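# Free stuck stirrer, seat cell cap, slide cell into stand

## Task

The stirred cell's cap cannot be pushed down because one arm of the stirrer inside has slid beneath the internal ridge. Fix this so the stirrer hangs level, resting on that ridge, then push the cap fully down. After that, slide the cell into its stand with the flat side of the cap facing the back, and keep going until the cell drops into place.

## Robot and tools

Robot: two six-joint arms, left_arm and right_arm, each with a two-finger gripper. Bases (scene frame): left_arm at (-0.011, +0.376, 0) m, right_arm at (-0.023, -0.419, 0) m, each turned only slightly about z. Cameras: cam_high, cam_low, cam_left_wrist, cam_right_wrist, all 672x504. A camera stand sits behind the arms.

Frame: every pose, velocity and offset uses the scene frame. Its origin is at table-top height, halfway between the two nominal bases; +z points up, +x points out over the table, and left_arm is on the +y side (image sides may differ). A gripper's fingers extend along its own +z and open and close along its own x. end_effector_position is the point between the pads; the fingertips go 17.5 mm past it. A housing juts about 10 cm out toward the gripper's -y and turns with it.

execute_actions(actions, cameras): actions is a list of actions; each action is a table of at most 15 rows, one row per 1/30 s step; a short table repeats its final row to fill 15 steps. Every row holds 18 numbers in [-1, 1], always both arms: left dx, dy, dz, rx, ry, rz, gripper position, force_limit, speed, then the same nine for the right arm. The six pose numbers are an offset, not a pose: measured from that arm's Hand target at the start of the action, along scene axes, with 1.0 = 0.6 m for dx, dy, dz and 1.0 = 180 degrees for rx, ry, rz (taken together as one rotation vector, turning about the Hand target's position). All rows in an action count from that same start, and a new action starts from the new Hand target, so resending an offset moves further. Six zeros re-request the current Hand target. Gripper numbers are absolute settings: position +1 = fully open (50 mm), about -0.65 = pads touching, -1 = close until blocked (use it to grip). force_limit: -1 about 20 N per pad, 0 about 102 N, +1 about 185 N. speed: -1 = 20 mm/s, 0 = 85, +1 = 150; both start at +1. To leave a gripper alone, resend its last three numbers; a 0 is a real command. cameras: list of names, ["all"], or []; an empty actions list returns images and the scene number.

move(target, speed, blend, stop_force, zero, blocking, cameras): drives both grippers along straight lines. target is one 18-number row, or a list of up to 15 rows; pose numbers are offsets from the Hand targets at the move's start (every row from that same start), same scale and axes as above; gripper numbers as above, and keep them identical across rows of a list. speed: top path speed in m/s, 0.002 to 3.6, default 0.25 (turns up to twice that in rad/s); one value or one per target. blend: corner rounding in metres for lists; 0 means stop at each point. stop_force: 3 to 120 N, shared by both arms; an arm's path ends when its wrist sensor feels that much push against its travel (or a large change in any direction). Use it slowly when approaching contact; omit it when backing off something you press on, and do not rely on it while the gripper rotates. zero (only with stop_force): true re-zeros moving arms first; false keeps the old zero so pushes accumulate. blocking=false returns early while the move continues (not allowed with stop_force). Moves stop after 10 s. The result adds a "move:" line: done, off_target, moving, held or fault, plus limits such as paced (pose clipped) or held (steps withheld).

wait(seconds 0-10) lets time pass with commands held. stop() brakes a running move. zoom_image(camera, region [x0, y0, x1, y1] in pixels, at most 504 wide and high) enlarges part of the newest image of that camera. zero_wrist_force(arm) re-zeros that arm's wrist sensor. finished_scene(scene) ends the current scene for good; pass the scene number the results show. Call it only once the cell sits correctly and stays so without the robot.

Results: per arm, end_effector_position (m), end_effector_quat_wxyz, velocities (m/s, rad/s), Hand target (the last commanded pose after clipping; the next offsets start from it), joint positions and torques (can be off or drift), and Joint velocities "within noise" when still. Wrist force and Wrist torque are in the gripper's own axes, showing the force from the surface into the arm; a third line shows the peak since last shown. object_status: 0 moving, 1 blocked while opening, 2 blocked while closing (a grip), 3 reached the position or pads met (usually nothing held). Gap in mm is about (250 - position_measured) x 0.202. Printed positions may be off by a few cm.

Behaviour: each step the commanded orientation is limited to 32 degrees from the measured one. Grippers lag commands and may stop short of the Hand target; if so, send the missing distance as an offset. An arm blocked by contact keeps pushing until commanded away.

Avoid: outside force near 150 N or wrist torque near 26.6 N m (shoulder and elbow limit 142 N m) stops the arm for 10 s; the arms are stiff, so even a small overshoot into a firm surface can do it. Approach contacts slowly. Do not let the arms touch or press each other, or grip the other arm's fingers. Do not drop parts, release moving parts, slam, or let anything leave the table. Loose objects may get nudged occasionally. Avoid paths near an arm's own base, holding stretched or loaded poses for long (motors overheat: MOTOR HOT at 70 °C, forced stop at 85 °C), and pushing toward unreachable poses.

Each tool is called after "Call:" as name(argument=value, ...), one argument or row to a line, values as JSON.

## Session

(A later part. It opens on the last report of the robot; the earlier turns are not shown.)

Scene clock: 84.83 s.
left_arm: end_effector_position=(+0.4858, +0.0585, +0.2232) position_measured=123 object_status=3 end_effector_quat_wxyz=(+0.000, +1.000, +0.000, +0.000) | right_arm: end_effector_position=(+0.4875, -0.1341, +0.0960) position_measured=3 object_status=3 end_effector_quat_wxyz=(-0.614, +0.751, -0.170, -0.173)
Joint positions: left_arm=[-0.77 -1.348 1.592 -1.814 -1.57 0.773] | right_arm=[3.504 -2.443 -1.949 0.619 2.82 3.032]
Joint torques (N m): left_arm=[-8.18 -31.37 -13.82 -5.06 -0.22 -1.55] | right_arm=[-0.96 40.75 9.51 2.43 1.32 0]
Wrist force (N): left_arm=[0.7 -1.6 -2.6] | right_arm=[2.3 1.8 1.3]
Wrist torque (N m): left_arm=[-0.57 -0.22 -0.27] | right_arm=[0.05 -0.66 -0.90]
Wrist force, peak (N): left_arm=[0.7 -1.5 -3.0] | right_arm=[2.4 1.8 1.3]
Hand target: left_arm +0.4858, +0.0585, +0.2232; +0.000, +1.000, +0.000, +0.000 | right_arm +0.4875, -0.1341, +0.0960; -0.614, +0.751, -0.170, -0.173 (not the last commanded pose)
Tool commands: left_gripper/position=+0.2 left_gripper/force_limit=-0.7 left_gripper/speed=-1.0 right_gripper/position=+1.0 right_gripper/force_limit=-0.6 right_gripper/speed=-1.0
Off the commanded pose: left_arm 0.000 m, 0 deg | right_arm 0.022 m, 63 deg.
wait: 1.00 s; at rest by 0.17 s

Call:
move(
  target=[
    [0,0,0,0,0,0,0.2,-0.7,-1, 0,-0.04,0.11,0,0,0,1,-0.6,-1],
    [0,0,0,0,0,0,0.2,-0.7,-1, 0.02,-0.08,0.075,0.045,0.342,-0.047,1,-0.6,-1],
  ],
  cameras=["cam_right_wrist"],
)

Scene clock: 88.27 s.
left_arm: end_effector_position=(+0.4858, +0.0585, +0.2232) position_measured=123 object_status=3 end_effector_quat_wxyz=(+0.000, +1.000, +0.000, +0.000) | right_arm: end_effector_position=(+0.4967, -0.1765, +0.1466) position_measured=3 object_status=3 end_effector_quat_wxyz=(-0.539, +0.582, -0.431, -0.430)
Joint positions: left_arm=[-0.77 -1.348 1.592 -1.814 -1.57 0.773] | right_arm=[3.413 -2.479 -1.834 0.92 2.946 4.206]
Joint torques (N m): left_arm=[-8.64 -30.65 -12.73 -5.12 -0.02 -1.45] | right_arm=[-1.45 41.64 10.54 1.55 0.45 0.45]
Wrist force (N): left_arm=[0.8 -1.4 -2.8] | right_arm=[1.7 0.7 0.4]
Wrist torque (N m): left_arm=[-0.55 -0.24 -0.27] | right_arm=[-0.23 -0.68 -0.78]
Wrist force, peak (N): left_arm=[0.8 -1.5 -2.9] | right_arm=[3.2 3.2 2.3]
Hand target: left_arm +0.4858, +0.0585, +0.2232; +0.000, +1.000, +0.000, +0.000 | right_arm +0.4967, -0.1765, +0.1466; +0.539, -0.582, +0.431, +0.430 (not the last commanded pose)
Tool commands: left_gripper/position=+0.2 left_gripper/force_limit=-0.7 left_gripper/speed=-1.0 right_gripper/position=+1.0 right_gripper/force_limit=-0.6 right_gripper/speed=-1.0
Off the commanded pose: left_arm 0.000 m, 0 deg | right_arm 0.008 m, 15 deg.
FORCE FAULT: contact force on the right arm reached its limit, and that arm stopped. The contact can be on any part of that arm, not only on its tool. That arm's remaining commands of this call were not run. That arm is still stopped at the end of this call. That arm stays stopped for about 10 more seconds. Until then a move that you send moves the other arm only, and its call returns only when the move has ended. Once the stop has ended, the next robot result says so. If the stop ends while you think or write, that arm runs what you send next, counted from a new Hand target: where the arm stands when the stop ends. While its stop runs, that arm takes no new command, but its gripper still runs the gripper command that each later call begins with. Until it ends, the stop uses up actions while you think or wait. An arm that is not stopped still takes commands.
move: fault (right_arm); path passed 1 of 2 targets
Images, in order (width x height): cam_right_wrist 672x504.

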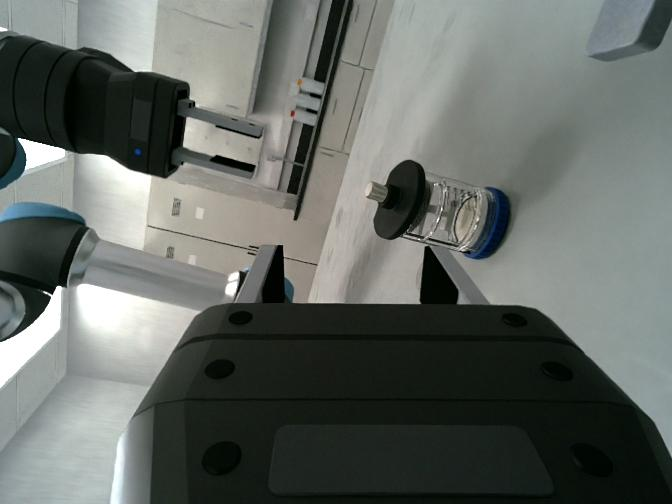

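Call:
wait(
  seconds=9.5,
)

Call:
wait(
  seconds=1,
)

Call:
zoom_image(
  camera="cam_right_wrist",
  region=[340, 130, 540, 290],
)

Scene clock: 98.13 s.
left_arm: end_effector_position=(+0.4858, +0.0585, +0.2232) position_measured=123 object_status=3 end_effector_quat_wxyz=(+0.000, +1.000, +0.000, +0.000) | right_arm: end_effector_position=(+0.4967, -0.1765, +0.1466) position_measured=3 object_status=3 end_effector_quat_wxyz=(-0.539, +0.582, -0.431, -0.430)
Joint positions: left_arm=[-0.77 -1.348 1.592 -1.814 -1.57 0.773] | right_arm=[3.413 -2.479 -1.834 0.92 2.946 4.206]
Joint torques (N m): left_arm=[-8.31 -32 -14.08 -5.09 0.47 -1.39] | right_arm=[-0.71 41.6 10.49 1.48 0.6 0.51]
Wrist force (N): left_arm=[0.9 -1.3 -2.6] | right_arm=[1.7 0.8 0.3]
Wrist torque (N m): left_arm=[-0.53 -0.25 -0.27] | right_arm=[-0.21 -0.68 -0.78]
Wrist force, peak (N): left_arm=[1.1 -1.6 -2.9] | right_arm=[1.8 0.9 0.2]
Hand target: left_arm +0.4858, +0.0585, +0.2232; +0.000, +1.000, +0.000, +0.000 | right_arm +0.4967, -0.1765, +0.1466; +0.539, -0.582, +0.431, +0.430 (not the last commanded pose)
Tool commands: left_gripper/position=+0.2 left_gripper/force_limit=-0.7 left_gripper/speed=-1.0 right_gripper/position=+1.0 right_gripper/force_limit=-0.6 right_gripper/speed=-1.0
Off the commanded pose: left_arm 0.000 m, 0 deg | right_arm 0.008 m, 15 deg.
FORCE FAULT, CONTINUED: the right arm's stop, for the force fault that an earlier result reported, is over. The rest of the stop counts as 19 of the actions that you can send in this scene. That arm's target is now where it stood when the stop ended, not its last command. That arm accepts commands again.
wait: 9.50 s; at rest from the start

Scene clock: 99.13 s.
left_arm: end_effector_position=(+0.4858, +0.0585, +0.2232) position_measured=123 object_status=3 end_effector_quat_wxyz=(+0.000, +1.000, +0.000, +0.000) | right_arm: end_effector_position=(+0.4967, -0.1765, +0.1466) position_measured=3 object_status=3 end_effector_quat_wxyz=(-0.539, +0.582, -0.431, -0.430)
Joint positions: left_arm=[-0.77 -1.348 1.592 -1.814 -1.57 0.773] | right_arm=[3.413 -2.479 -1.834 0.92 2.946 4.206]
Joint torques (N m): left_arm=[-8.78 -32.3 -14.02 -4.93 0.71 -1.38] | right_arm=[-2.02 39.49 10.44 1.2 0.55 -0.16]
Wrist force (N): left_arm=[0.7 -1.5 -2.8] | right_arm=[1.5 0.6 0.4]
Wrist torque (N m): left_arm=[-0.56 -0.22 -0.27] | right_arm=[-0.23 -0.64 -0.78]
Wrist force, peak (N): left_arm=[0.9 -1.4 -2.9] | right_arm=[1.8 0.8 0.3]
Hand target: left_arm +0.4858, +0.0585, +0.2232; +0.000, +1.000, +0.000, +0.000 | right_arm +0.4967, -0.1765, +0.1466; +0.539, -0.582, +0.431, +0.430 (not the last commanded pose)
Tool commands: left_gripper/position=+0.2 left_gripper/force_limit=-0.7 left_gripper/speed=-1.0 right_gripper/position=+1.0 right_gripper/force_limit=-0.6 right_gripper/speed=-1.0
Off the commanded pose: left_arm 0.000 m, 0 deg | right_arm 0.008 m, 15 deg.
wait: 1.00 s; at rest by 0.17 s

Scaled by 2.520 from the camera's 672x504 image, which has a finer 960x720 frame.
This view is cut from an older image: the scene may have changed since it was taken.

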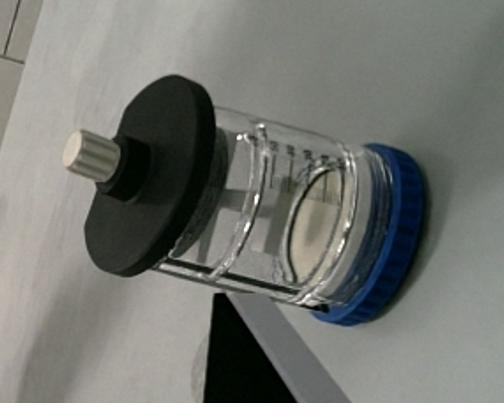

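Call:
move(
  target=[
    [0,0,0,0,0,0,0.2,-0.7,-1, 0,-0.03,0.1,0,0,0,1,-0.6,-1],
    [0,0,0,0,0,0,0.2,-0.7,-1, -0.02,-0.03,0.06,-0.1418,-0.4023,0.1247,1,-0.6,-1],
  ],
)

Call:
move(
  target=[0.001,-0.0367,-0.1687,0,0,0,0.2,-0.7,-1, 0,0.03,-0.08,0,0,0,1,-0.6,-1],
  speed=0.1,
)

Call:
move(
  target=[0,0,0,0,0,0,-1,-0.7,-1, 0,0,0,0,0,0,1,-0.6,-1],
  cameras=["cam_left_wrist","cam_right_wrist"],
)

Scene clock: 103.50 s.
left_arm: end_effector_position=(+0.4858, +0.0585, +0.2232) position_measured=123 object_status=3 end_effector_quat_wxyz=(+0.000, +1.000, +0.000, +0.000) | right_arm: end_effector_position=(+0.4846, -0.1944, +0.1826) position_measured=3 object_status=3 end_effector_quat_wxyz=(-0.467, +0.884, +0.000, +0.000)
Joint positions: left_arm=[-0.77 -1.348 1.592 -1.814 -1.57 0.773] | right_arm=[3.475 -1.863 -2.07 -0.386 2.485 2.053]
Joint torques (N m): left_arm=[-8.58 -33.03 -13.57 -4.81 0.74 -1.4] | right_arm=[-9.29 24.1 26.76 1.86 3.58 -0.7]
Wrist force (N): left_arm=[0.8 -1.2 -2.9] | right_arm=[2.2 1.1 1.0]
Wrist torque (N m): left_arm=[-0.52 -0.24 -0.27] | right_arm=[0.09 -0.53 -0.79]
Wrist force, peak (N): left_arm=[0.8 -1.3 -3.0] | right_arm=[3.4 1.2 1.0]
Hand target: left_arm +0.4858, +0.0585, +0.2232; +0.000, +1.000, +0.000, +0.000 | right_arm +0.4847, -0.1945, +0.1826; -0.467, +0.884, +0.000, +0.000
Off the commanded pose: left_arm 0.000 m, 0 deg | right_arm 0.000 m, 0 deg.
move: done

Scene clock: 104.97 s.
left_arm: end_effector_position=(+0.4863, +0.0365, +0.1219) position_measured=123 object_status=3 end_effector_quat_wxyz=(-0.001, +1.000, +0.000, +0.000) | right_arm: end_effector_position=(+0.4846, -0.1765, +0.1345) position_measured=3 object_status=3 end_effector_quat_wxyz=(-0.467, +0.884, +0.000, +0.000)
Joint positions: left_arm=[-0.796 -1.234 1.718 -2.054 -1.57 0.748] | right_arm=[3.51 -1.974 -2.1 -0.205 2.471 2.105]
Joint torques (N m): left_arm=[7.85 -51.01 -34.24 -1.84 -0.57 1.61] | right_arm=[-7.02 36.45 23.99 1.98 2.13 -0.93]
Wrist force (N): left_arm=[0.6 -1.1 -2.6] | right_arm=[1.7 1.0 0.9]
Wrist torque (N m): left_arm=[-0.50 -0.21 -0.15] | right_arm=[0.05 -0.45 -0.78]
Wrist force, peak (N): left_arm=[0.7 -1.6 -4.6] | right_arm=[2.0 1.7 1.9]
Hand target: left_arm +0.4864, +0.0365, +0.1220; +0.000, +1.000, +0.000, +0.000 | right_arm +0.4847, -0.1765, +0.1346; -0.467, +0.884, +0.000, +0.000
Off the commanded pose: left_arm 0.000 m, 0 deg | right_arm 0.000 m, 0 deg.
move: done

Scene clock: 105.90 s.
left_arm: end_effector_position=(+0.4864, +0.0365, +0.1220) position_measured=193 object_status=2 end_effector_quat_wxyz=(+0.000, +1.000, +0.000, +0.000) | right_arm: end_effector_position=(+0.4847, -0.1765, +0.1346) position_measured=3 object_status=3 end_effector_quat_wxyz=(-0.467, +0.884, +0.000, +0.000)
Joint positions: left_arm=[-0.796 -1.234 1.718 -2.054 -1.57 0.748] | right_arm=[3.51 -1.974 -2.1 -0.205 2.471 2.105]
Joint torques (N m): left_arm=[9.58 -53.95 -32.5 -4.51 0.23 1.84] | right_arm=[-9.18 39.25 24.33 4.63 4.43 -0.98]
Wrist force (N): left_arm=[0.6 -1.1 -1.8] | right_arm=[2.0 1.1 0.9]
Wrist torque (N m): left_arm=[-0.50 -0.22 -0.17] | right_arm=[0.06 -0.50 -0.78]
Wrist force, peak (N): left_arm=[0.6 -1.0 -2.9] | right_arm=[2.1 1.3 1.0]
Hand target: left_arm +0.4864, +0.0365, +0.1220; +0.000, +1.000, +0.000, +0.000 | right_arm +0.4847, -0.1765, +0.1346; -0.467, +0.884, +0.000, +0.000
Off the commanded pose: left_arm 0.000 m, 0 deg | right_arm 0.000 m, 0 deg.
move: done
Images, in order (width x height): cam_left_wrist 672x504, cam_right_wrist 672x504.

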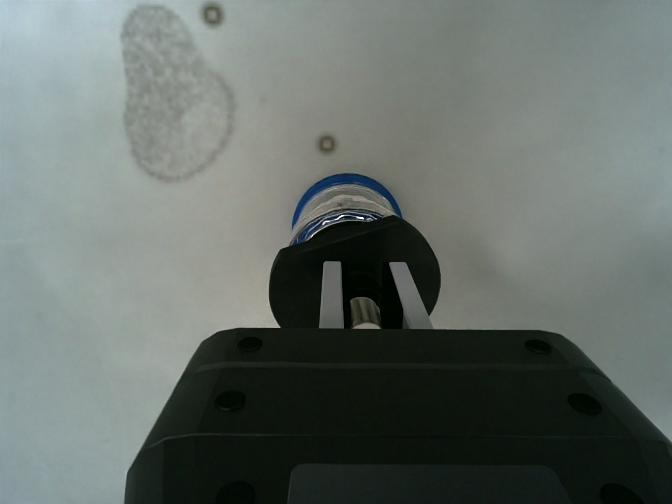

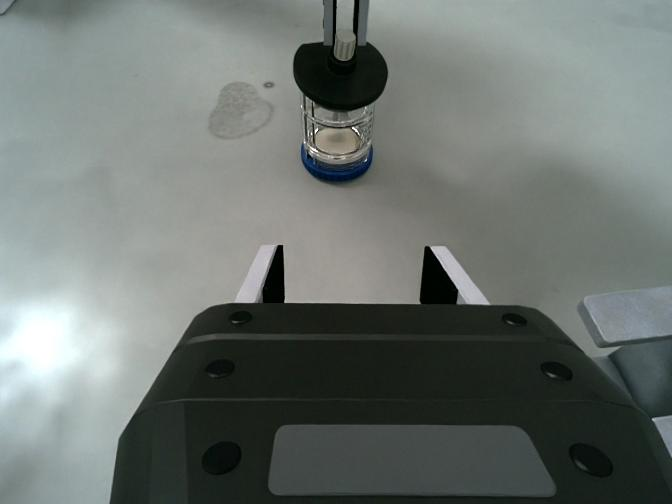

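Call:
move(
  target=[0,-0.005,0.0,0.067,0,0,-1,-0.7,-1, 0,0,0,0,0,0,1,-0.6,-1],
  speed=0.05,
  cameras=["cam_right_wrist","cam_low"],
)

Call:
zoom_image(
  camera="cam_right_wrist",
  region=[280, 30, 400, 190],
)

Call:
zoom_image(
  camera="cam_low",
  region=[380, 220, 470, 320],
)

Scene clock: 108.60 s.
left_arm: end_effector_position=(+0.4864, +0.0333, +0.1219) position_measured=193 object_status=2 end_effector_quat_wxyz=(-0.106, +0.994, +0.000, +0.000) end_effector_velocity=(+0.000, +0.000, -0.001) end_effector_angular_velocity=(-0.004, +0.001, -0.002) | right_arm: end_effector_position=(+0.4847, -0.1765, +0.1346) position_measured=3 object_status=3 end_effector_quat_wxyz=(-0.467, +0.884, +0.000, +0.000)
Joint positions: left_arm=[-0.858 -1.168 1.594 -1.832 -1.437 0.675] | right_arm=[3.51 -1.974 -2.1 -0.205 2.471 2.105]
Joint velocities: left_arm=[0.001 -0.001 0.003 -0.005 -0.003 0.004] | right_arm=[within noise]
Joint torques (N m): left_arm=[8.24 -49.35 -5.76 -4.36 -1.01 1.76] | right_arm=[-9.47 38.97 23.45 5.22 4.26 -1.13]
Wrist force (N): left_arm=[0.0 -5.3 -13.3] | right_arm=[1.7 1.0 1.0]
Wrist torque (N m): left_arm=[-0.91 -0.25 -0.19] | right_arm=[0.05 -0.45 -0.78]
Wrist force, peak (N): left_arm=[-0.1 -4.3 -18.9] | right_arm=[2.1 1.4 0.9]
Hand target: left_arm +0.4864, +0.0335, +0.1220; -0.106, +0.994, +0.000, +0.000 | right_arm +0.4847, -0.1765, +0.1346; -0.467, +0.884, +0.000, +0.000
Off the commanded pose: left_arm 0.000 m, 0 deg | right_arm 0.000 m, 0 deg.
move: done
Images, in order (width x height): cam_low 672x504, cam_right_wrist 672x504.

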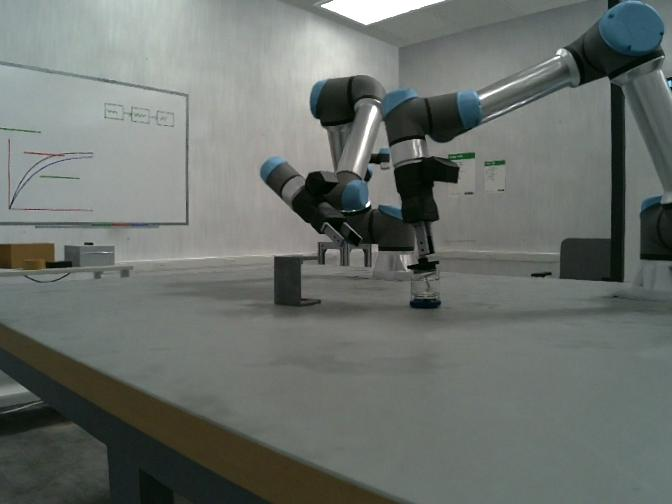

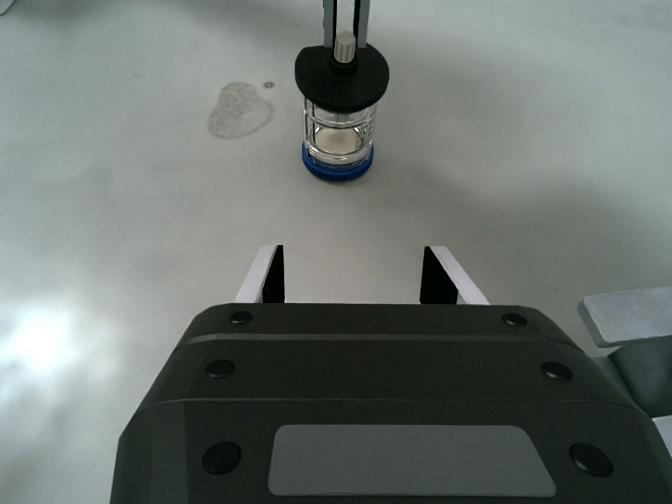

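Scaled by 3.150 from the camera's 672x504 image, which has a finer 960x720 frame.

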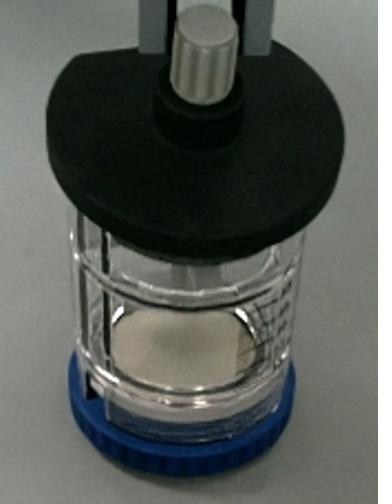

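Scaled by 5.040 from the camera's 672x504 image, which has a finer 960x720 frame.

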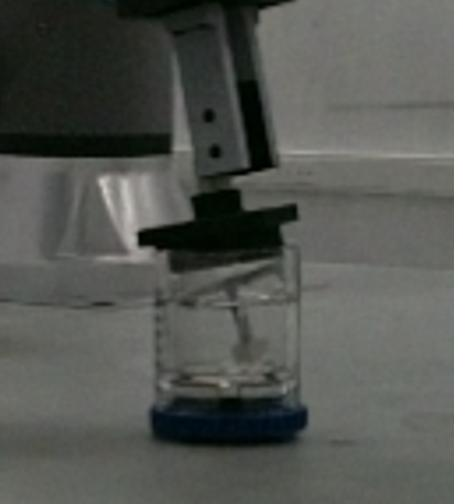

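Call:
move(
  target=[
    [0,0.001,0.0,-0.067,0,0,-1,-0.7,-1, 0,0,0,0,0,0,1,-0.6,-1],
    [0,0.001,0.02,-0.067,0,0,-1,-0.7,-1, 0,0,0,0,0,0,1,-0.6,-1],
  ],
  speed=0.06,
)

Call:
move(
  target=[0,0,0,0,0,-0.5,-1,-0.7,-1, 0,0,0,0,0,0,1,-0.6,-1],
  speed=0.4,
)

Call:
move(
  target=[0,0,-0.0192,0,0,0,-1,-0.7,-1, 0,0,0,0,0,0,1,-0.6,-1],
  speed=0.03,
  stop_force=3,
  cameras=["cam_left_wrist","cam_right_wrist"],
)

Call:
zoom_image(
  camera="cam_right_wrist",
  region=[280, 30, 400, 190],
)

Scene clock: 112.57 s.
left_arm: end_effector_position=(+0.4865, +0.0340, +0.1341) position_measured=193 object_status=2 end_effector_quat_wxyz=(+0.000, +1.000, +0.000, +0.000) | right_arm: end_effector_position=(+0.4847, -0.1765, +0.1346) position_measured=3 object_status=3 end_effector_quat_wxyz=(-0.467, +0.884, +0.000, +0.000)
Joint positions: left_arm=[-0.799 -1.244 1.698 -2.024 -1.57 0.745] | right_arm=[3.51 -1.974 -2.1 -0.205 2.471 2.105]
Joint torques (N m): left_arm=[-9.43 -31.69 -12.26 -5.28 1.19 -1.55] | right_arm=[-9.63 38.35 24.33 5.34 4.29 -1.02]
Wrist force (N): left_arm=[0.5 -1.1 -0.6] | right_arm=[2.0 1.2 0.9]
Wrist torque (N m): left_arm=[-0.47 -0.20 -0.25] | right_arm=[0.08 -0.50 -0.78]
Wrist force, peak (N): left_arm=[0.0 -5.6 -13.1] | right_arm=[2.1 1.2 1.1]
Hand target: left_arm +0.4864, +0.0341, +0.1340; +0.000, +1.000, +0.000, +0.000 | right_arm +0.4847, -0.1765, +0.1346; -0.467, +0.884, +0.000, +0.000
Off the commanded pose: left_arm 0.000 m, 0 deg | right_arm 0.000 m, 0 deg.
move: done

Scene clock: 115.07 s.
left_arm: end_effector_position=(+0.4864, +0.0341, +0.1340) position_measured=193 object_status=2 end_effector_quat_wxyz=(+0.000, +0.707, -0.707, +0.001) end_effector_velocity=(+0.000, +0.000, +0.000) end_effector_angular_velocity=(-0.001, +0.000, -0.005) | right_arm: end_effector_position=(+0.4847, -0.1765, +0.1346) position_measured=3 object_status=3 end_effector_quat_wxyz=(-0.467, +0.884, +0.000, +0.000)
Joint positions: left_arm=[-0.798 -1.245 1.699 -2.026 -1.57 2.316] | right_arm=[3.51 -1.974 -2.1 -0.205 2.471 2.105]
Joint velocities: left_arm=[0 0 0 0 0 0.005] | right_arm=[within noise]
Joint torques (N m): left_arm=[5.62 -35.12 -31.2 -3.52 -0.13 1.67] | right_arm=[-9.03 38.47 24.27 5.31 4.26 -0.88]
Wrist force (N): left_arm=[0.5 -1.2 -0.8] | right_arm=[1.9 1.3 1.0]
Wrist torque (N m): left_arm=[-0.48 -0.20 -0.15] | right_arm=[0.10 -0.49 -0.78]
Wrist force, peak (N): left_arm=[0.5 -1.4 -0.8] | right_arm=[2.1 1.2 1.1]
Hand target: left_arm +0.4864, +0.0341, +0.1340; +0.000, +0.707, -0.707, +0.001 | right_arm +0.4847, -0.1765, +0.1346; -0.467, +0.884, +0.000, +0.000
Off the commanded pose: left_arm 0.000 m, 0 deg | right_arm 0.000 m, 0 deg.
move: done

Scene clock: 116.63 s.
left_arm: end_effector_position=(+0.4864, +0.0341, +0.1225) position_measured=193 object_status=2 end_effector_quat_wxyz=(+0.000, +0.707, -0.707, +0.001) | right_arm: end_effector_position=(+0.4847, -0.1765, +0.1346) position_measured=3 object_status=3 end_effector_quat_wxyz=(-0.467, +0.884, +0.000, +0.000)
Joint positions: left_arm=[-0.798 -1.232 1.715 -2.054 -1.57 2.316] | right_arm=[3.51 -1.974 -2.1 -0.205 2.471 2.105]
Joint torques (N m): left_arm=[-6.6 -55.28 -33.47 -1.18 1.48 1.47] | right_arm=[-9.06 39.05 24.12 5.33 4.11 -0.9]
Wrist force (N): left_arm=[0.8 -1.0 -0.5] | right_arm=[2.0 1.2 0.8]
Wrist torque (N m): left_arm=[-0.46 -0.24 -0.21] | right_arm=[0.08 -0.50 -0.78]
Wrist force, peak (N): left_arm=[0.3 -1.4 -1.4] | right_arm=[2.2 1.1 1.2]
Hand target: left_arm +0.4864, +0.0341, +0.1225; +0.000, +0.707, -0.707, +0.001 | right_arm +0.4847, -0.1765, +0.1346; -0.467, +0.884, +0.000, +0.000
Off the commanded pose: left_arm 0.000 m, 0 deg | right_arm 0.000 m, 0 deg.
move: done
Images, in order (width x height): cam_left_wrist 672x504, cam_right_wrist 672x504.

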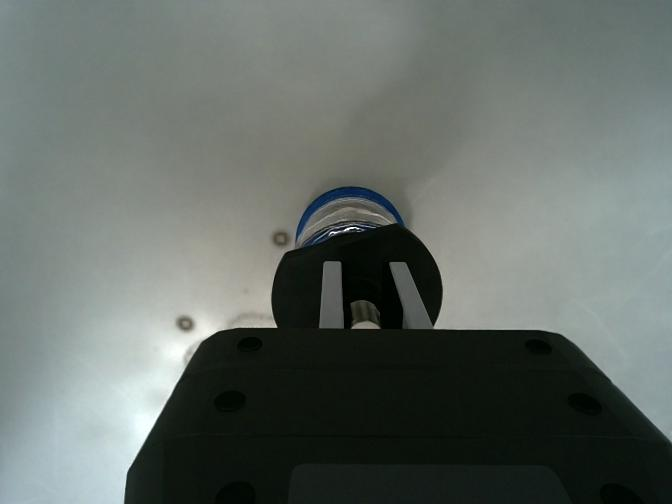

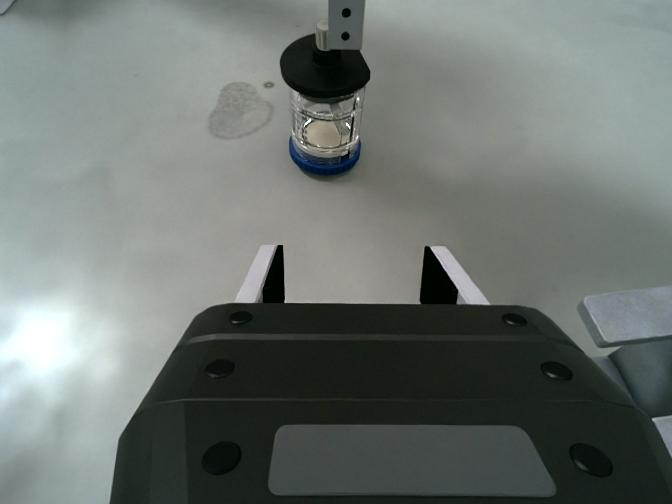

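Scaled by 3.150 from the camera's 672x504 image, which has a finer 960x720 frame.

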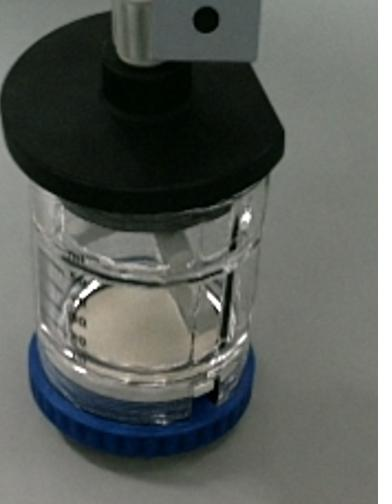

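Call:
move(
  target=[
    [0,0,0.012,0,0,0,-1,-0.7,-1, 0,0,0,0,0,0,-1,-0.6,-1],
    [-0.1,0,0.012,0,0,0,-1,-0.7,-1, 0.03,0,0,0,0,0,-1,-0.6,-1],
    [-0.1,0,0.0,0,0,0,-1,-0.7,-1, 0.03,0,-0.1,0,0,0,-1,-0.6,-1],
  ],
  speed=0.08,
  cameras=["cam_right_wrist"],
)

Scene clock: 121.93 s.
left_arm: end_effector_position=(+0.4264, +0.0341, +0.1224) position_measured=193 object_status=2 end_effector_quat_wxyz=(+0.000, +0.707, -0.707, +0.000) | right_arm: end_effector_position=(+0.5026, -0.1765, +0.0745) position_measured=251 object_status=3 end_effector_quat_wxyz=(-0.467, +0.884, +0.000, +0.000)
Joint positions: left_arm=[-0.879 -1.337 1.857 -2.091 -1.57 2.235] | right_arm=[3.499 -2.134 -2.068 -0.09 2.476 2.088]
Joint torques (N m): left_arm=[8.88 -38.45 -21.92 -1.83 1.18 -0.11] | right_arm=[4.65 41.71 21.12 1.59 -0.56 1.25]
Wrist force (N): left_arm=[0.5 -1.4 -0.5] | right_arm=[2.2 1.3 0.9]
Wrist torque (N m): left_arm=[-0.53 -0.19 -0.32] | right_arm=[0.10 -0.54 -0.71]
Wrist force, peak (N): left_arm=[0.4 -2.7 -0.5] | right_arm=[2.0 2.5 1.8]
Hand target: left_arm +0.4264, +0.0341, +0.1225; +0.000, +0.707, -0.707, +0.001 | right_arm +0.5027, -0.1765, +0.0746; -0.467, +0.884, +0.000, +0.000
Off the commanded pose: left_arm 0.000 m, 0 deg | right_arm 0.000 m, 0 deg.
move: done
Images, in order (width x height): cam_right_wrist 672x504.

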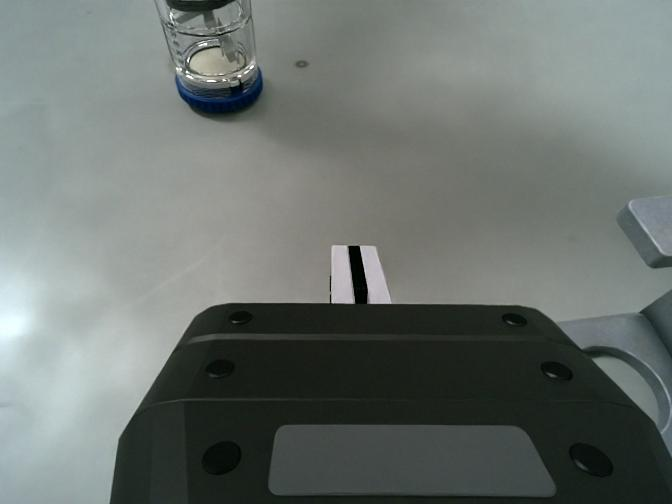

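Call:
move(
  target=[
    [0,0,0,0,0,0,-1,-0.7,-1, -0.02,0.325,0,0,0,0,-1,-0.6,-1],
  ],
  speed=0.15,
  cameras=["cam_high"],
)

Call:
move(
  target=[
    [0,0,0,0,0,0,-1,-0.7,-1, -0.083,0,0,0,0,0,-1,-0.6,-1],
  ],
  speed=0.03,
  stop_force=3,
  cameras=["cam_right_wrist"],
)

Scene clock: 124.07 s.
left_arm: end_effector_position=(+0.4264, +0.0341, +0.1225) position_measured=193 object_status=2 end_effector_quat_wxyz=(+0.000, +0.707, -0.707, +0.001) | right_arm: end_effector_position=(+0.4907, +0.0184, +0.0745) position_measured=251 object_status=3 end_effector_quat_wxyz=(-0.467, +0.884, +0.000, +0.000)
Joint positions: left_arm=[-0.879 -1.337 1.856 -2.091 -1.57 2.235] | right_arm=[3.839 -2.257 -1.918 0.189 2.288 2.504]
Joint torques (N m): left_arm=[9.28 -49.7 -33.85 -1.13 -0.01 -1.22] | right_arm=[1.05 45.26 13.37 1.59 3.54 -0.08]
Wrist force (N): left_arm=[0.6 -1.7 -0.6] | right_arm=[1.9 1.4 1.2]
Wrist torque (N m): left_arm=[-0.57 -0.22 -0.32] | right_arm=[0.02 -0.47 -0.72]
Wrist force, peak (N): left_arm=[0.5 -1.8 -0.7] | right_arm=[1.8 -0.1 3.3]
Hand target: left_arm +0.4264, +0.0341, +0.1225; +0.000, +0.707, -0.707, +0.001 | right_arm +0.4907, +0.0185, +0.0746; -0.467, +0.884, +0.000, +0.000
Off the commanded pose: left_arm 0.000 m, 0 deg | right_arm 0.000 m, 0 deg.
move: done
Images, in order (width x height): cam_high 672x504.

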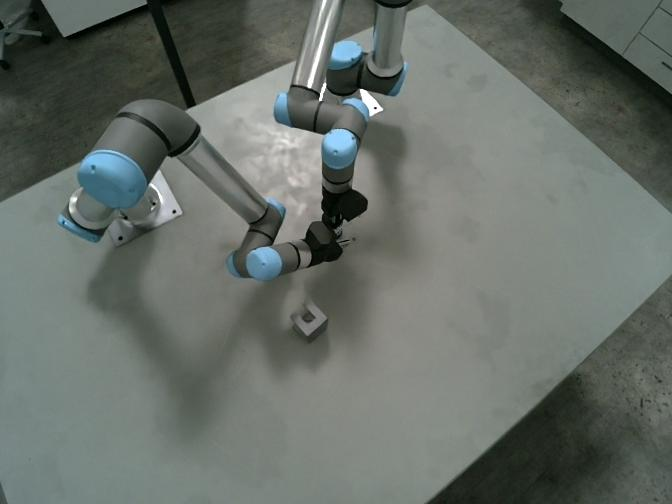

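Scene clock: 126.57 s.
left_arm: end_effector_position=(+0.4264, +0.0341, +0.1225) position_measured=251 object_status=3 end_effector_quat_wxyz=(+0.000, +0.707, -0.707, +0.001) | right_arm: end_effector_position=(+0.4409, +0.0185, +0.0746) position_measured=251 object_status=3 end_effector_quat_wxyz=(-0.467, +0.884, +0.000, +0.000)
Joint positions: left_arm=[-0.879 -1.337 1.856 -2.091 -1.57 2.235] | right_arm=[3.899 -2.209 -2.048 0.308 2.247 2.562]
Joint torques (N m): left_arm=[8.43 -41.29 -29.11 -4.59 -0.96 -1.37] | right_arm=[-9.71 30.86 20.78 1.63 3.73 -1.14]
Wrist force (N): left_arm=[0.3 -1.5 -3.2] | right_arm=[1.7 1.3 1.3]
Wrist torque (N m): left_arm=[-0.56 -0.17 -0.32] | right_arm=[0.02 -0.42 -0.78]
Wrist force, peak (N): left_arm=[0.5 -1.6 -3.2] | right_arm=[4.0 2.1 1.4]
Hand target: left_arm +0.4264, +0.0341, +0.1225; +0.000, +0.707, -0.707, +0.001 | right_arm +0.4409, +0.0185, +0.0746; -0.467, +0.884, +0.000, +0.000
Off the commanded pose: left_arm 0.000 m, 0 deg | right_arm 0.000 m, 0 deg.
move: done
Images, in order (width x height): cam_right_wrist 672x504.

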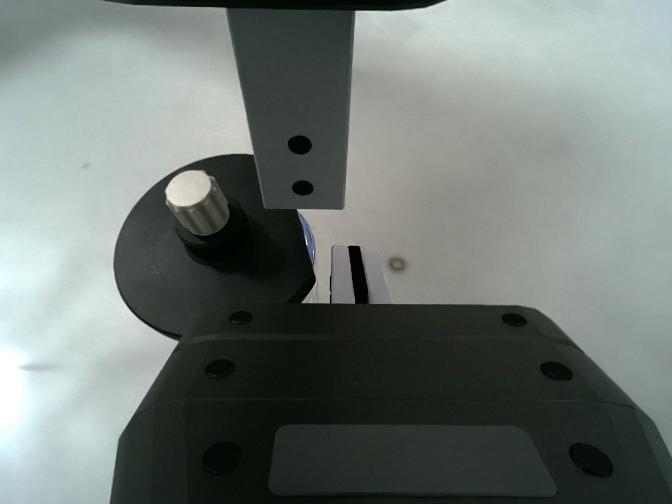

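Call:
move(
  target=[
    [0,0,0.1,0,0,0,-1,-0.7,-1, 0.02,0,0,0,0,0,-1,-0.6,-1],
    [0,0,0.17,0,0,0,0.2,-0.7,-1, 0.02,0,0,0,0,0,-1,-0.6,-1],
  ],
  cameras=["cam_left_wrist"],
)

Scene clock: 129.73 s.
left_arm: end_effector_position=(+0.4264, +0.0341, +0.2245) position_measured=123 object_status=0 end_effector_quat_wxyz=(+0.000, +0.707, -0.707, +0.000) | right_arm: end_effector_position=(+0.4529, +0.0185, +0.0746) position_measured=251 object_status=3 end_effector_quat_wxyz=(-0.467, +0.884, +0.000, +0.000)
Joint positions: left_arm=[-0.879 -1.43 1.688 -1.829 -1.57 2.235] | right_arm=[3.884 -2.22 -2.017 0.279 2.258 2.548]
Joint torques (N m): left_arm=[-6.49 -43.18 -35.18 -0.92 0.83 0.53] | right_arm=[5.36 44.82 7.63 5.43 -1.47 0.88]
Wrist force (N): left_arm=[0.4 -1.5 -2.6] | right_arm=[1.7 1.2 1.3]
Wrist torque (N m): left_arm=[-0.56 -0.20 -0.30] | right_arm=[0.01 -0.42 -0.70]
Wrist force, peak (N): left_arm=[0.5 -1.2 -6.6] | right_arm=[2.0 1.4 1.2]
Hand target: left_arm +0.4264, +0.0341, +0.2245; +0.000, +0.707, -0.707, +0.001 | right_arm +0.4529, +0.0185, +0.0746; -0.467, +0.884, +0.000, +0.000
Off the commanded pose: left_arm 0.000 m, 0 deg | right_arm 0.000 m, 0 deg.
move: done
Images, in order (width x height): cam_left_wrist 672x504.

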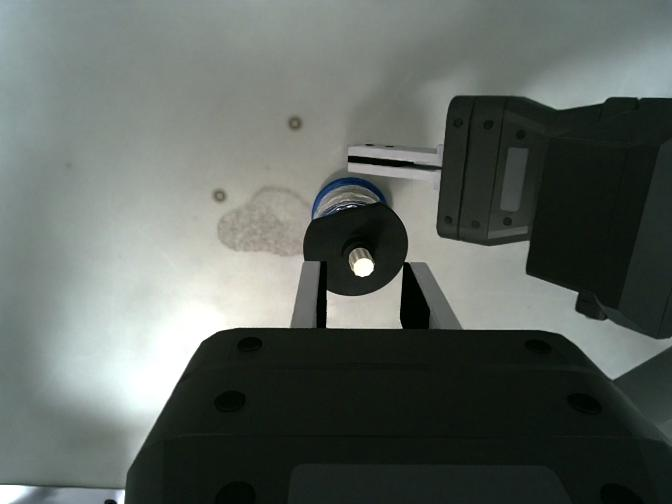

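Call:
move(
  target=[-0.0315,-0.0073,0,0,0,0,0.2,-0.7,-1, 0,0,0,0,0,0,-1,-0.6,-1],
  speed=0.2,
)

Call:
move(
  target=[
    [0,0,-0.171,0,0,0,0.2,-0.7,-1, 0,0,0,0,0,0,-1,-0.6,-1],
    [0,0,-0.171,0,0,0,-1,-0.3,-1, 0,0,0,0,0,0,-1,-0.6,-1],
  ],
  speed=0.15,
  cameras=["cam_left_wrist"],
)

Call:
move(
  target=[0,0,0.005,0,0,0,-1,-0.3,-1, 0,0,0,0,0,0,-1,-0.6,-1],
  speed=0.03,
)

Call:
move(
  target=[0,0,0,0,0,0,-1,-0.3,-1, -0.05,0,0,0,0,0,-1,-0.6,-1],
  speed=0.02,
  stop_force=6,
  cameras=["cam_left_wrist","cam_right_wrist"],
)

Scene clock: 131.10 s.
left_arm: end_effector_position=(+0.4073, +0.0297, +0.2245) position_measured=123 object_status=3 end_effector_quat_wxyz=(+0.000, +0.707, -0.707, +0.001) | right_arm: end_effector_position=(+0.4529, +0.0185, +0.0746) position_measured=251 object_status=3 end_effector_quat_wxyz=(-0.467, +0.884, +0.000, +0.000)
Joint positions: left_arm=[-0.913 -1.459 1.72 -1.833 -1.57 2.202] | right_arm=[3.884 -2.22 -2.017 0.279 2.258 2.548]
Joint torques (N m): left_arm=[9.62 -22.95 -35.2 -4.65 0.65 2.25] | right_arm=[5.55 45.38 7.32 5.34 -1.57 0.78]
Wrist force (N): left_arm=[0.9 -1.3 -2.6] | right_arm=[1.5 1.1 1.3]
Wrist torque (N m): left_arm=[-0.51 -0.26 -0.19] | right_arm=[-0.01 -0.39 -0.70]
Wrist force, peak (N): left_arm=[0.5 -1.6 -3.2] | right_arm=[1.7 1.5 1.4]
Hand target: left_arm +0.4075, +0.0297, +0.2245; +0.000, +0.707, -0.707, +0.001 | right_arm +0.4529, +0.0185, +0.0746; -0.467, +0.884, +0.000, +0.000
Off the commanded pose: left_arm 0.000 m, 0 deg | right_arm 0.000 m, 0 deg.
move: done

Scene clock: 133.27 s.
left_arm: end_effector_position=(+0.4075, +0.0297, +0.1219) position_measured=199 object_status=2 end_effector_quat_wxyz=(+0.000, +0.707, -0.707, +0.001) | right_arm: end_effector_position=(+0.4529, +0.0185, +0.0746) position_measured=251 object_status=3 end_effector_quat_wxyz=(-0.467, +0.884, +0.000, +0.000)
Joint positions: left_arm=[-0.913 -1.363 1.891 -2.099 -1.57 2.202] | right_arm=[3.884 -2.22 -2.017 0.279 2.258 2.548]
Joint torques (N m): left_arm=[6.8 -46.01 -25.4 -5.05 1.41 1.69] | right_arm=[5.78 45.49 7.02 5.14 -1.5 0.84]
Wrist force (N): left_arm=[0.4 -1.7 -2.6] | right_arm=[1.5 1.3 1.2]
Wrist torque (N m): left_arm=[-0.57 -0.23 -0.23] | right_arm=[0.02 -0.39 -0.71]
Wrist force, peak (N): left_arm=[0.5 -1.6 -5.6] | right_arm=[1.7 1.6 1.3]
Hand target: left_arm +0.4075, +0.0297, +0.1219; +0.000, +0.707, -0.707, +0.001 | right_arm +0.4529, +0.0185, +0.0746; -0.467, +0.884, +0.000, +0.000
Off the commanded pose: left_arm 0.000 m, 0 deg | right_arm 0.000 m, 0 deg.
move: done
Images, in order (width x height): cam_left_wrist 672x504.

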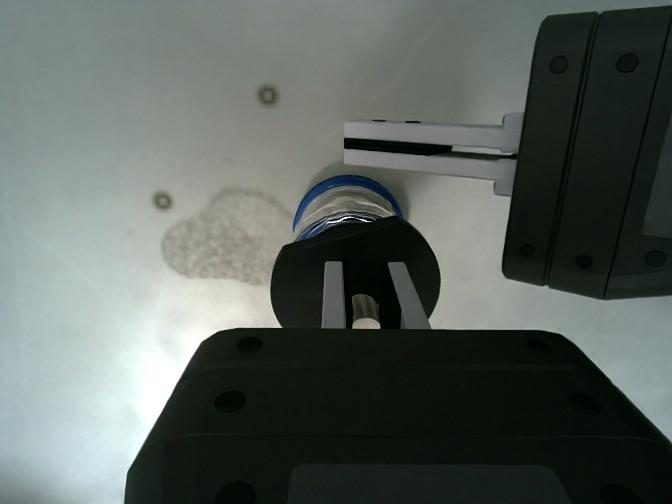

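Scene clock: 133.97 s.
left_arm: end_effector_position=(+0.4075, +0.0297, +0.1249) position_measured=199 object_status=2 end_effector_quat_wxyz=(+0.000, +0.707, -0.707, +0.001) | right_arm: end_effector_position=(+0.4529, +0.0185, +0.0746) position_measured=251 object_status=3 end_effector_quat_wxyz=(-0.467, +0.884, +0.000, +0.000)
Joint positions: left_arm=[-0.913 -1.367 1.887 -2.091 -1.57 2.202] | right_arm=[3.884 -2.22 -2.017 0.279 2.258 2.548]
Joint torques (N m): left_arm=[5.6 -41.8 -29.06 -2.63 1.39 1.51] | right_arm=[5.57 45.47 7.26 5.19 -1.44 0.89]
Wrist force (N): left_arm=[0.8 -1.5 -0.3] | right_arm=[1.8 1.2 1.3]
Wrist torque (N m): left_arm=[-0.54 -0.23 -0.24] | right_arm=[0.01 -0.44 -0.70]
Wrist force, peak (N): left_arm=[0.3 -1.7 -2.5] | right_arm=[1.9 1.4 1.2]
Hand target: left_arm +0.4075, +0.0297, +0.1249; +0.000, +0.707, -0.707, +0.001 | right_arm +0.4529, +0.0185, +0.0746; -0.467, +0.884, +0.000, +0.000
Off the commanded pose: left_arm 0.000 m, 0 deg | right_arm 0.000 m, 0 deg.
move: done

Scene clock: 136.33 s.
left_arm: end_effector_position=(+0.4075, +0.0297, +0.1249) position_measured=252 object_status=3 end_effector_quat_wxyz=(+0.000, +0.707, -0.707, +0.001) | right_arm: end_effector_position=(+0.4229, +0.0185, +0.0746) position_measured=251 object_status=3 end_effector_quat_wxyz=(-0.467, +0.884, +0.000, +0.000)
Joint positions: left_arm=[-0.913 -1.367 1.887 -2.092 -1.57 2.202] | right_arm=[3.924 -2.193 -2.093 0.351 2.23 2.584]
Joint torques (N m): left_arm=[0.27 -24.57 -12.45 -3.13 -1.16 1.5] | right_arm=[-7.7 30.03 20.14 1.59 3.72 -1.09]
Wrist force (N): left_arm=[0.4 -1.4 -2.5] | right_arm=[1.6 1.6 1.1]
Wrist torque (N m): left_arm=[-0.55 -0.17 -0.24] | right_arm=[0.09 -0.41 -0.79]
Wrist force, peak (N): left_arm=[0.5 -1.9 -2.9] | right_arm=[4.6 2.1 1.5]
Hand target: left_arm +0.4075, +0.0297, +0.1249; +0.000, +0.707, -0.707, +0.001 | right_arm +0.4229, +0.0185, +0.0746; -0.467, +0.884, +0.000, +0.000
Off the commanded pose: left_arm 0.000 m, 0 deg | right_arm 0.000 m, 0 deg.
move: done
Images, in order (width x height): cam_left_wrist 672x504, cam_right_wrist 672x504.

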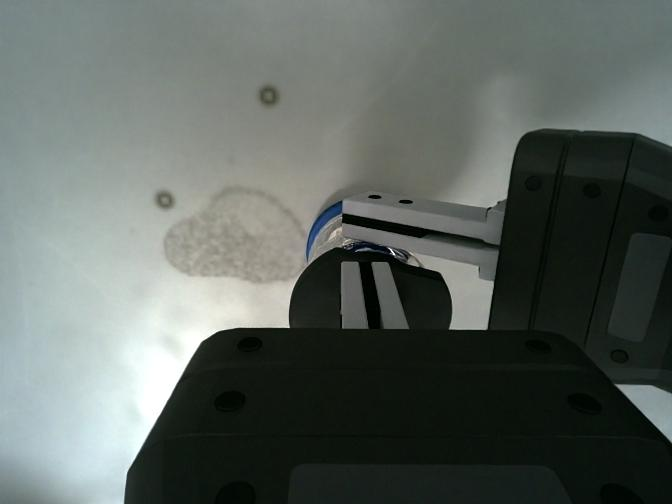

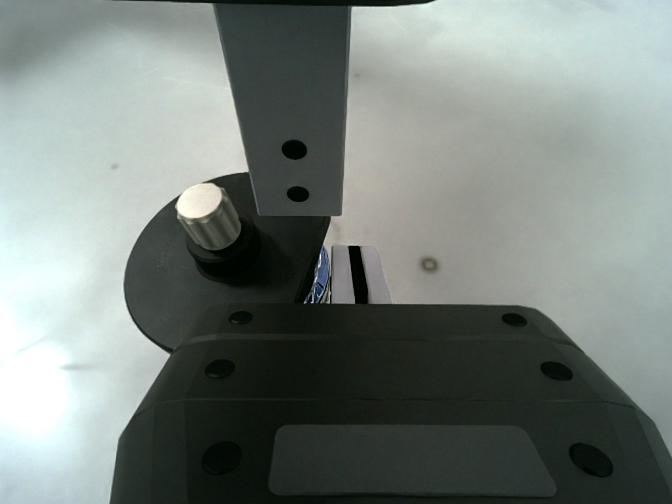

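Call:
move(
  target=[
    [0,0,0.1,0,0,0,-1,-0.3,-1, 0.02,0,0,0,0,0,-1,-0.6,-1],
    [-0.01,0,0.166,0,0,0,0.2,-0.7,-1, 0.02,0,0,0,0,0,-1,-0.6,-1],
  ],
  cameras=["cam_left_wrist"],
)

Call:
zoom_image(
  camera="cam_left_wrist",
  region=[280, 150, 440, 310],
)

Scene clock: 139.60 s.
left_arm: end_effector_position=(+0.4015, +0.0297, +0.2245) position_measured=123 object_status=0 end_effector_quat_wxyz=(+0.000, +0.707, -0.707, +0.001) | right_arm: end_effector_position=(+0.4349, +0.0185, +0.0746) position_measured=251 object_status=3 end_effector_quat_wxyz=(-0.467, +0.884, +0.000, +0.000)
Joint positions: left_arm=[-0.922 -1.469 1.732 -1.834 -1.57 2.193] | right_arm=[3.907 -2.204 -2.063 0.322 2.242 2.569]
Joint torques (N m): left_arm=[9.4 -45.15 -34.8 -0.89 0.97 1.46] | right_arm=[5.6 44.55 6.68 5.3 -1.47 0.91]
Wrist force (N): left_arm=[0.7 -1.6 -2.7] | right_arm=[1.6 1.3 1.1]
Wrist torque (N m): left_arm=[-0.57 -0.22 -0.23] | right_arm=[0.04 -0.40 -0.70]
Wrist force, peak (N): left_arm=[0.4 -0.4 -6.7] | right_arm=[2.0 1.4 1.2]
Hand target: left_arm +0.4015, +0.0297, +0.2245; +0.000, +0.707, -0.707, +0.001 | right_arm +0.4349, +0.0185, +0.0746; -0.467, +0.884, +0.000, +0.000
Off the commanded pose: left_arm 0.000 m, 0 deg | right_arm 0.000 m, 0 deg.
move: done
Images, in order (width x height): cam_left_wrist 672x504.

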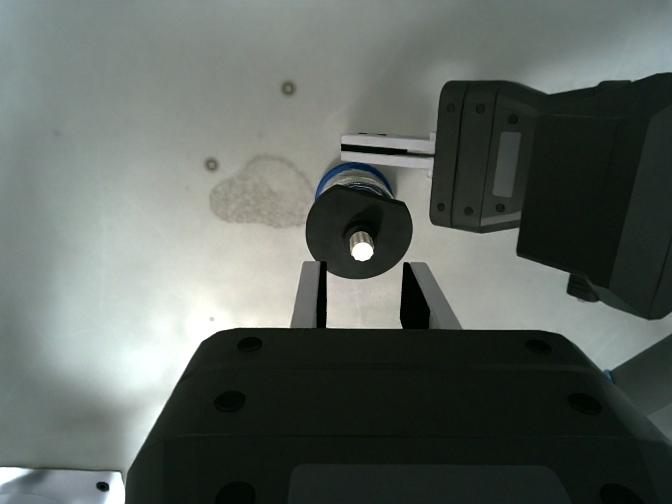

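Scaled by 3.150 from the camera's 672x504 image, which has a finer 960x720 frame.

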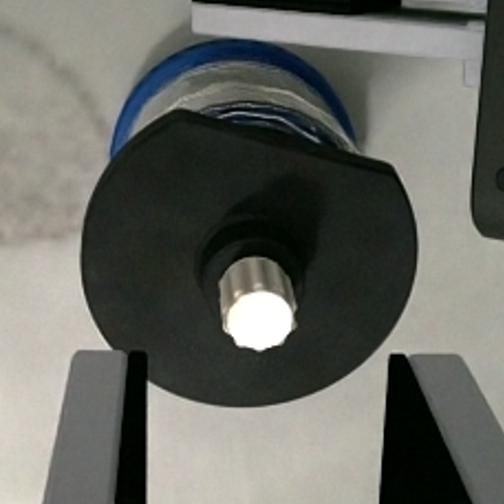

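Call:
move(
  target=[
    [0,0.283,0.1,0,0,-0.5,0.2,-0.7,-1, 0.02,0,0,0,0,0,-1,-0.6,-1],
    [0,0.283,0.0,-0.385,-0.385,-0.385,0.2,-0.7,-1, 0.04,-0.2,0,0,0,0,-1,-0.6,-1],
    [0,0.283,-0.16,-0.385,-0.385,-0.385,0.2,-0.7,-1, 0.04,-0.2,0,0,0,0,-1,-0.6,-1],
  ],
  speed=0.5,
  cameras=["cam_left_wrist"],
)

Scene clock: 145.60 s.
left_arm: end_effector_position=(+0.4013, +0.1999, +0.2242) position_measured=123 object_status=3 end_effector_quat_wxyz=(-0.011, +0.013, +0.723, -0.691) end_effector_velocity=(+0.000, +0.000, +0.000) end_effector_angular_velocity=(+0.000, -0.003, +0.000) | right_arm: end_effector_position=(+0.4589, -0.1015, +0.0746) position_measured=251 object_status=3 end_effector_quat_wxyz=(-0.467, +0.884, +0.000, +0.000)
Joint positions: left_arm=[-0.095 -0.991 2.227 -3.898 -3.042 3.62] | right_arm=[3.674 -2.139 -2.142 0.169 2.39 2.324]
Joint velocities: left_arm=[0 -0.001 0 0.004 0 0.005] | right_arm=[within noise]
Joint torques (N m): left_arm=[-1.28 -49.01 -1.48 0.27 -2.13 1.69] | right_arm=[7.27 27.55 19.99 5.28 -1.11 1.49]
Wrist force (N): left_arm=[-1.9 -3.6 -0.1] | right_arm=[2.0 1.1 0.9]
Wrist torque (N m): left_arm=[-1.23 0.03 -0.43] | right_arm=[0.06 -0.48 -0.74]
Wrist force, peak (N): left_arm=[-1.1 -6.0 -0.2] | right_arm=[2.2 1.6 0.2]
Hand target: left_arm +0.4012, +0.2000, +0.2242; -0.011, +0.013, +0.723, -0.691 (not the last commanded pose) | right_arm +0.4589, -0.1015, +0.0746; -0.467, +0.884, +0.000, +0.000
Off the commanded pose: left_arm 0.096 m, 3 deg | right_arm 0.000 m, 0 deg.
move: held (left_arm; a check stopped the path); path passed 2 of 3 targets; limits=held
pose unreachable (left arm): on one or more control steps of this call, first in action 0 (counted from 0), this arm could not follow its commanded pose, so it was not sent that pose on those steps. It may still have moved: this result reports where it is.
cause: moving toward the commanded pose would bring two parts of the arm too close to each other (its gripper and another part of the arm, with joints 4 (wrist 1) to 6 (wrist 3) between them, 5 mm apart when it was first held).
Images, in order (width x height): cam_left_wrist 672x504.

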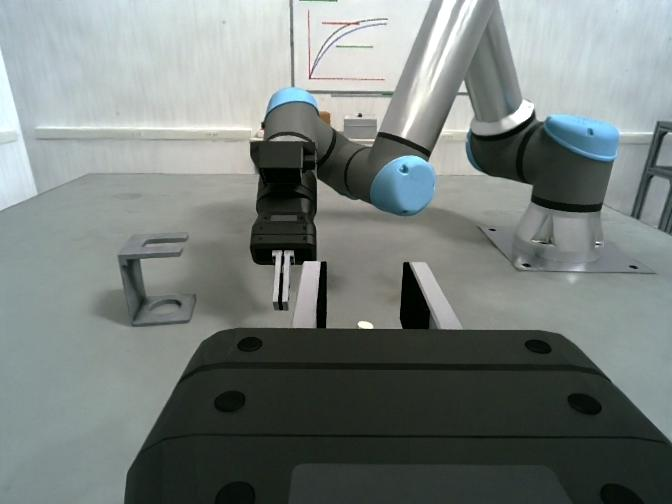

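Call:
move(
  target=[
    [0,0,0.1,0.3849,0.3849,0.3849,0.2,-0.7,-1, -0.04,0.2,0,0,0,0,-1,-0.6,-1],
    [-0.025,-0.29,0,0.3849,0.3849,0.3849,0.2,-0.7,-1, -0.04,0.2,0,0,0,0,-1,-0.6,-1],
  ],
  speed=0.5,
  cameras=["cam_left_wrist"],
)

Scene clock: 149.80 s.
left_arm: end_effector_position=(+0.3863, +0.0261, +0.2244) position_measured=123 object_status=3 end_effector_quat_wxyz=(+0.028, +0.706, -0.708, -0.004) | right_arm: end_effector_position=(+0.4349, +0.0185, +0.0746) position_measured=251 object_status=3 end_effector_quat_wxyz=(-0.467, +0.884, +0.000, +0.000)
Joint positions: left_arm=[-0.921 -1.482 1.747 -1.836 -1.627 2.196] | right_arm=[3.907 -2.204 -2.063 0.322 2.242 2.569]
Joint torques (N m): left_arm=[-6.36 -22.17 -16.42 -2.56 -0.69 -1.31] | right_arm=[-9.45 44.06 6.35 1.57 3.7 -1.44]
Wrist force (N): left_arm=[0.7 -1.1 -2.6] | right_arm=[1.6 1.4 0.9]
Wrist torque (N m): left_arm=[-0.48 -0.22 -0.32] | right_arm=[0.05 -0.40 -0.78]
Wrist force, peak (N): left_arm=[-3.1 -1.8 -4.3] | right_arm=[1.9 1.6 1.0]
Hand target: left_arm +0.3862, +0.0260, +0.2242; +0.028, +0.706, -0.708, -0.005 | right_arm +0.4349, +0.0185, +0.0746; -0.467, +0.884, +0.000, +0.000
Off the commanded pose: left_arm 0.000 m, 0 deg | right_arm 0.000 m, 0 deg.
move: done
Images, in order (width x height): cam_left_wrist 672x504.

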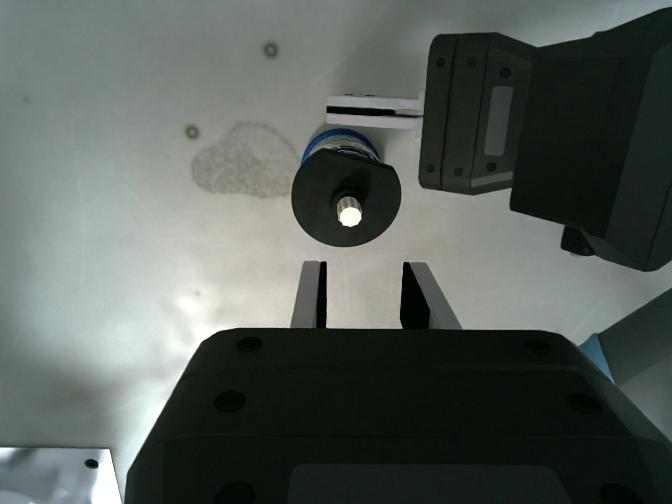

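Call:
move(
  target=[
    [0.01,-0.001,0,0.0104,-0.0148,0.001,0.2,-0.7,-1, 0,0,0,0,0,0,-1,-0.6,-1],
  ],
  cameras=["cam_left_wrist"],
)

Call:
zoom_image(
  camera="cam_left_wrist",
  region=[280, 110, 440, 270],
)

Scene clock: 150.87 s.
left_arm: end_effector_position=(+0.3922, +0.0253, +0.2242) position_measured=123 object_status=3 end_effector_quat_wxyz=(+0.000, +0.707, -0.707, +0.000) end_effector_velocity=(-0.001, +0.000, +0.000) end_effector_angular_velocity=(-0.003, +0.005, -0.001) | right_arm: end_effector_position=(+0.4349, +0.0185, +0.0746) position_measured=251 object_status=3 end_effector_quat_wxyz=(-0.467, +0.884, +0.000, +0.000)
Joint positions: left_arm=[-0.941 -1.479 1.743 -1.836 -1.57 2.173] | right_arm=[3.907 -2.204 -2.063 0.322 2.242 2.569]
Joint velocities: left_arm=[0.001 0 0 0 -0.005 0.002] | right_arm=[within noise]
Joint torques (N m): left_arm=[7.94 -25.07 -32.52 -0.72 -1.22 1.61] | right_arm=[-9.48 43.91 6.57 1.72 3.69 -1.51]
Wrist force (N): left_arm=[0.5 -1.4 -2.8] | right_arm=[1.5 1.4 1.3]
Wrist torque (N m): left_arm=[-0.55 -0.19 -0.17] | right_arm=[0.04 -0.39 -0.78]
Wrist force, peak (N): left_arm=[0.6 -1.5 -2.9] | right_arm=[1.5 1.6 1.3]
Hand target: left_arm +0.3922, +0.0254, +0.2242; +0.000, +0.707, -0.707, +0.000 | right_arm +0.4349, +0.0185, +0.0746; -0.467, +0.884, +0.000, +0.000
Off the commanded pose: left_arm 0.000 m, 0 deg | right_arm 0.000 m, 0 deg.
move: done
Images, in order (width x height): cam_left_wrist 672x504.

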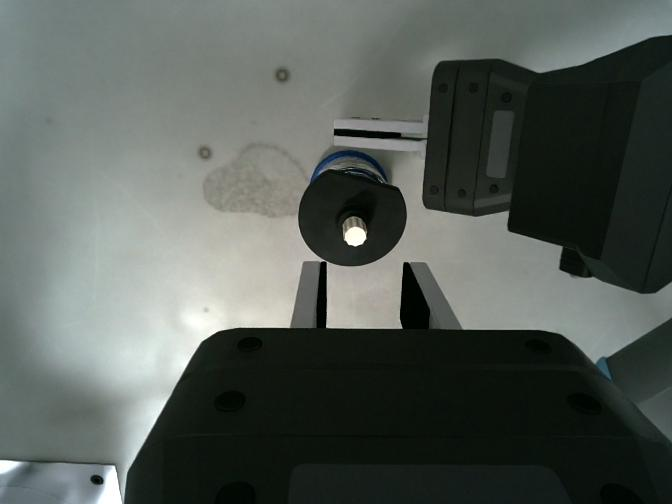

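Scaled by 3.150 from the camera's 672x504 image, which has a finer 960x720 frame.

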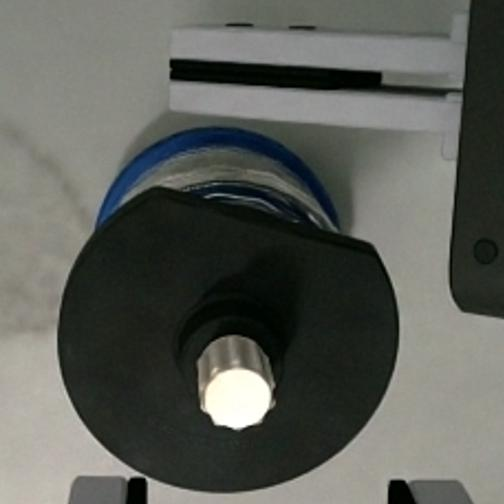

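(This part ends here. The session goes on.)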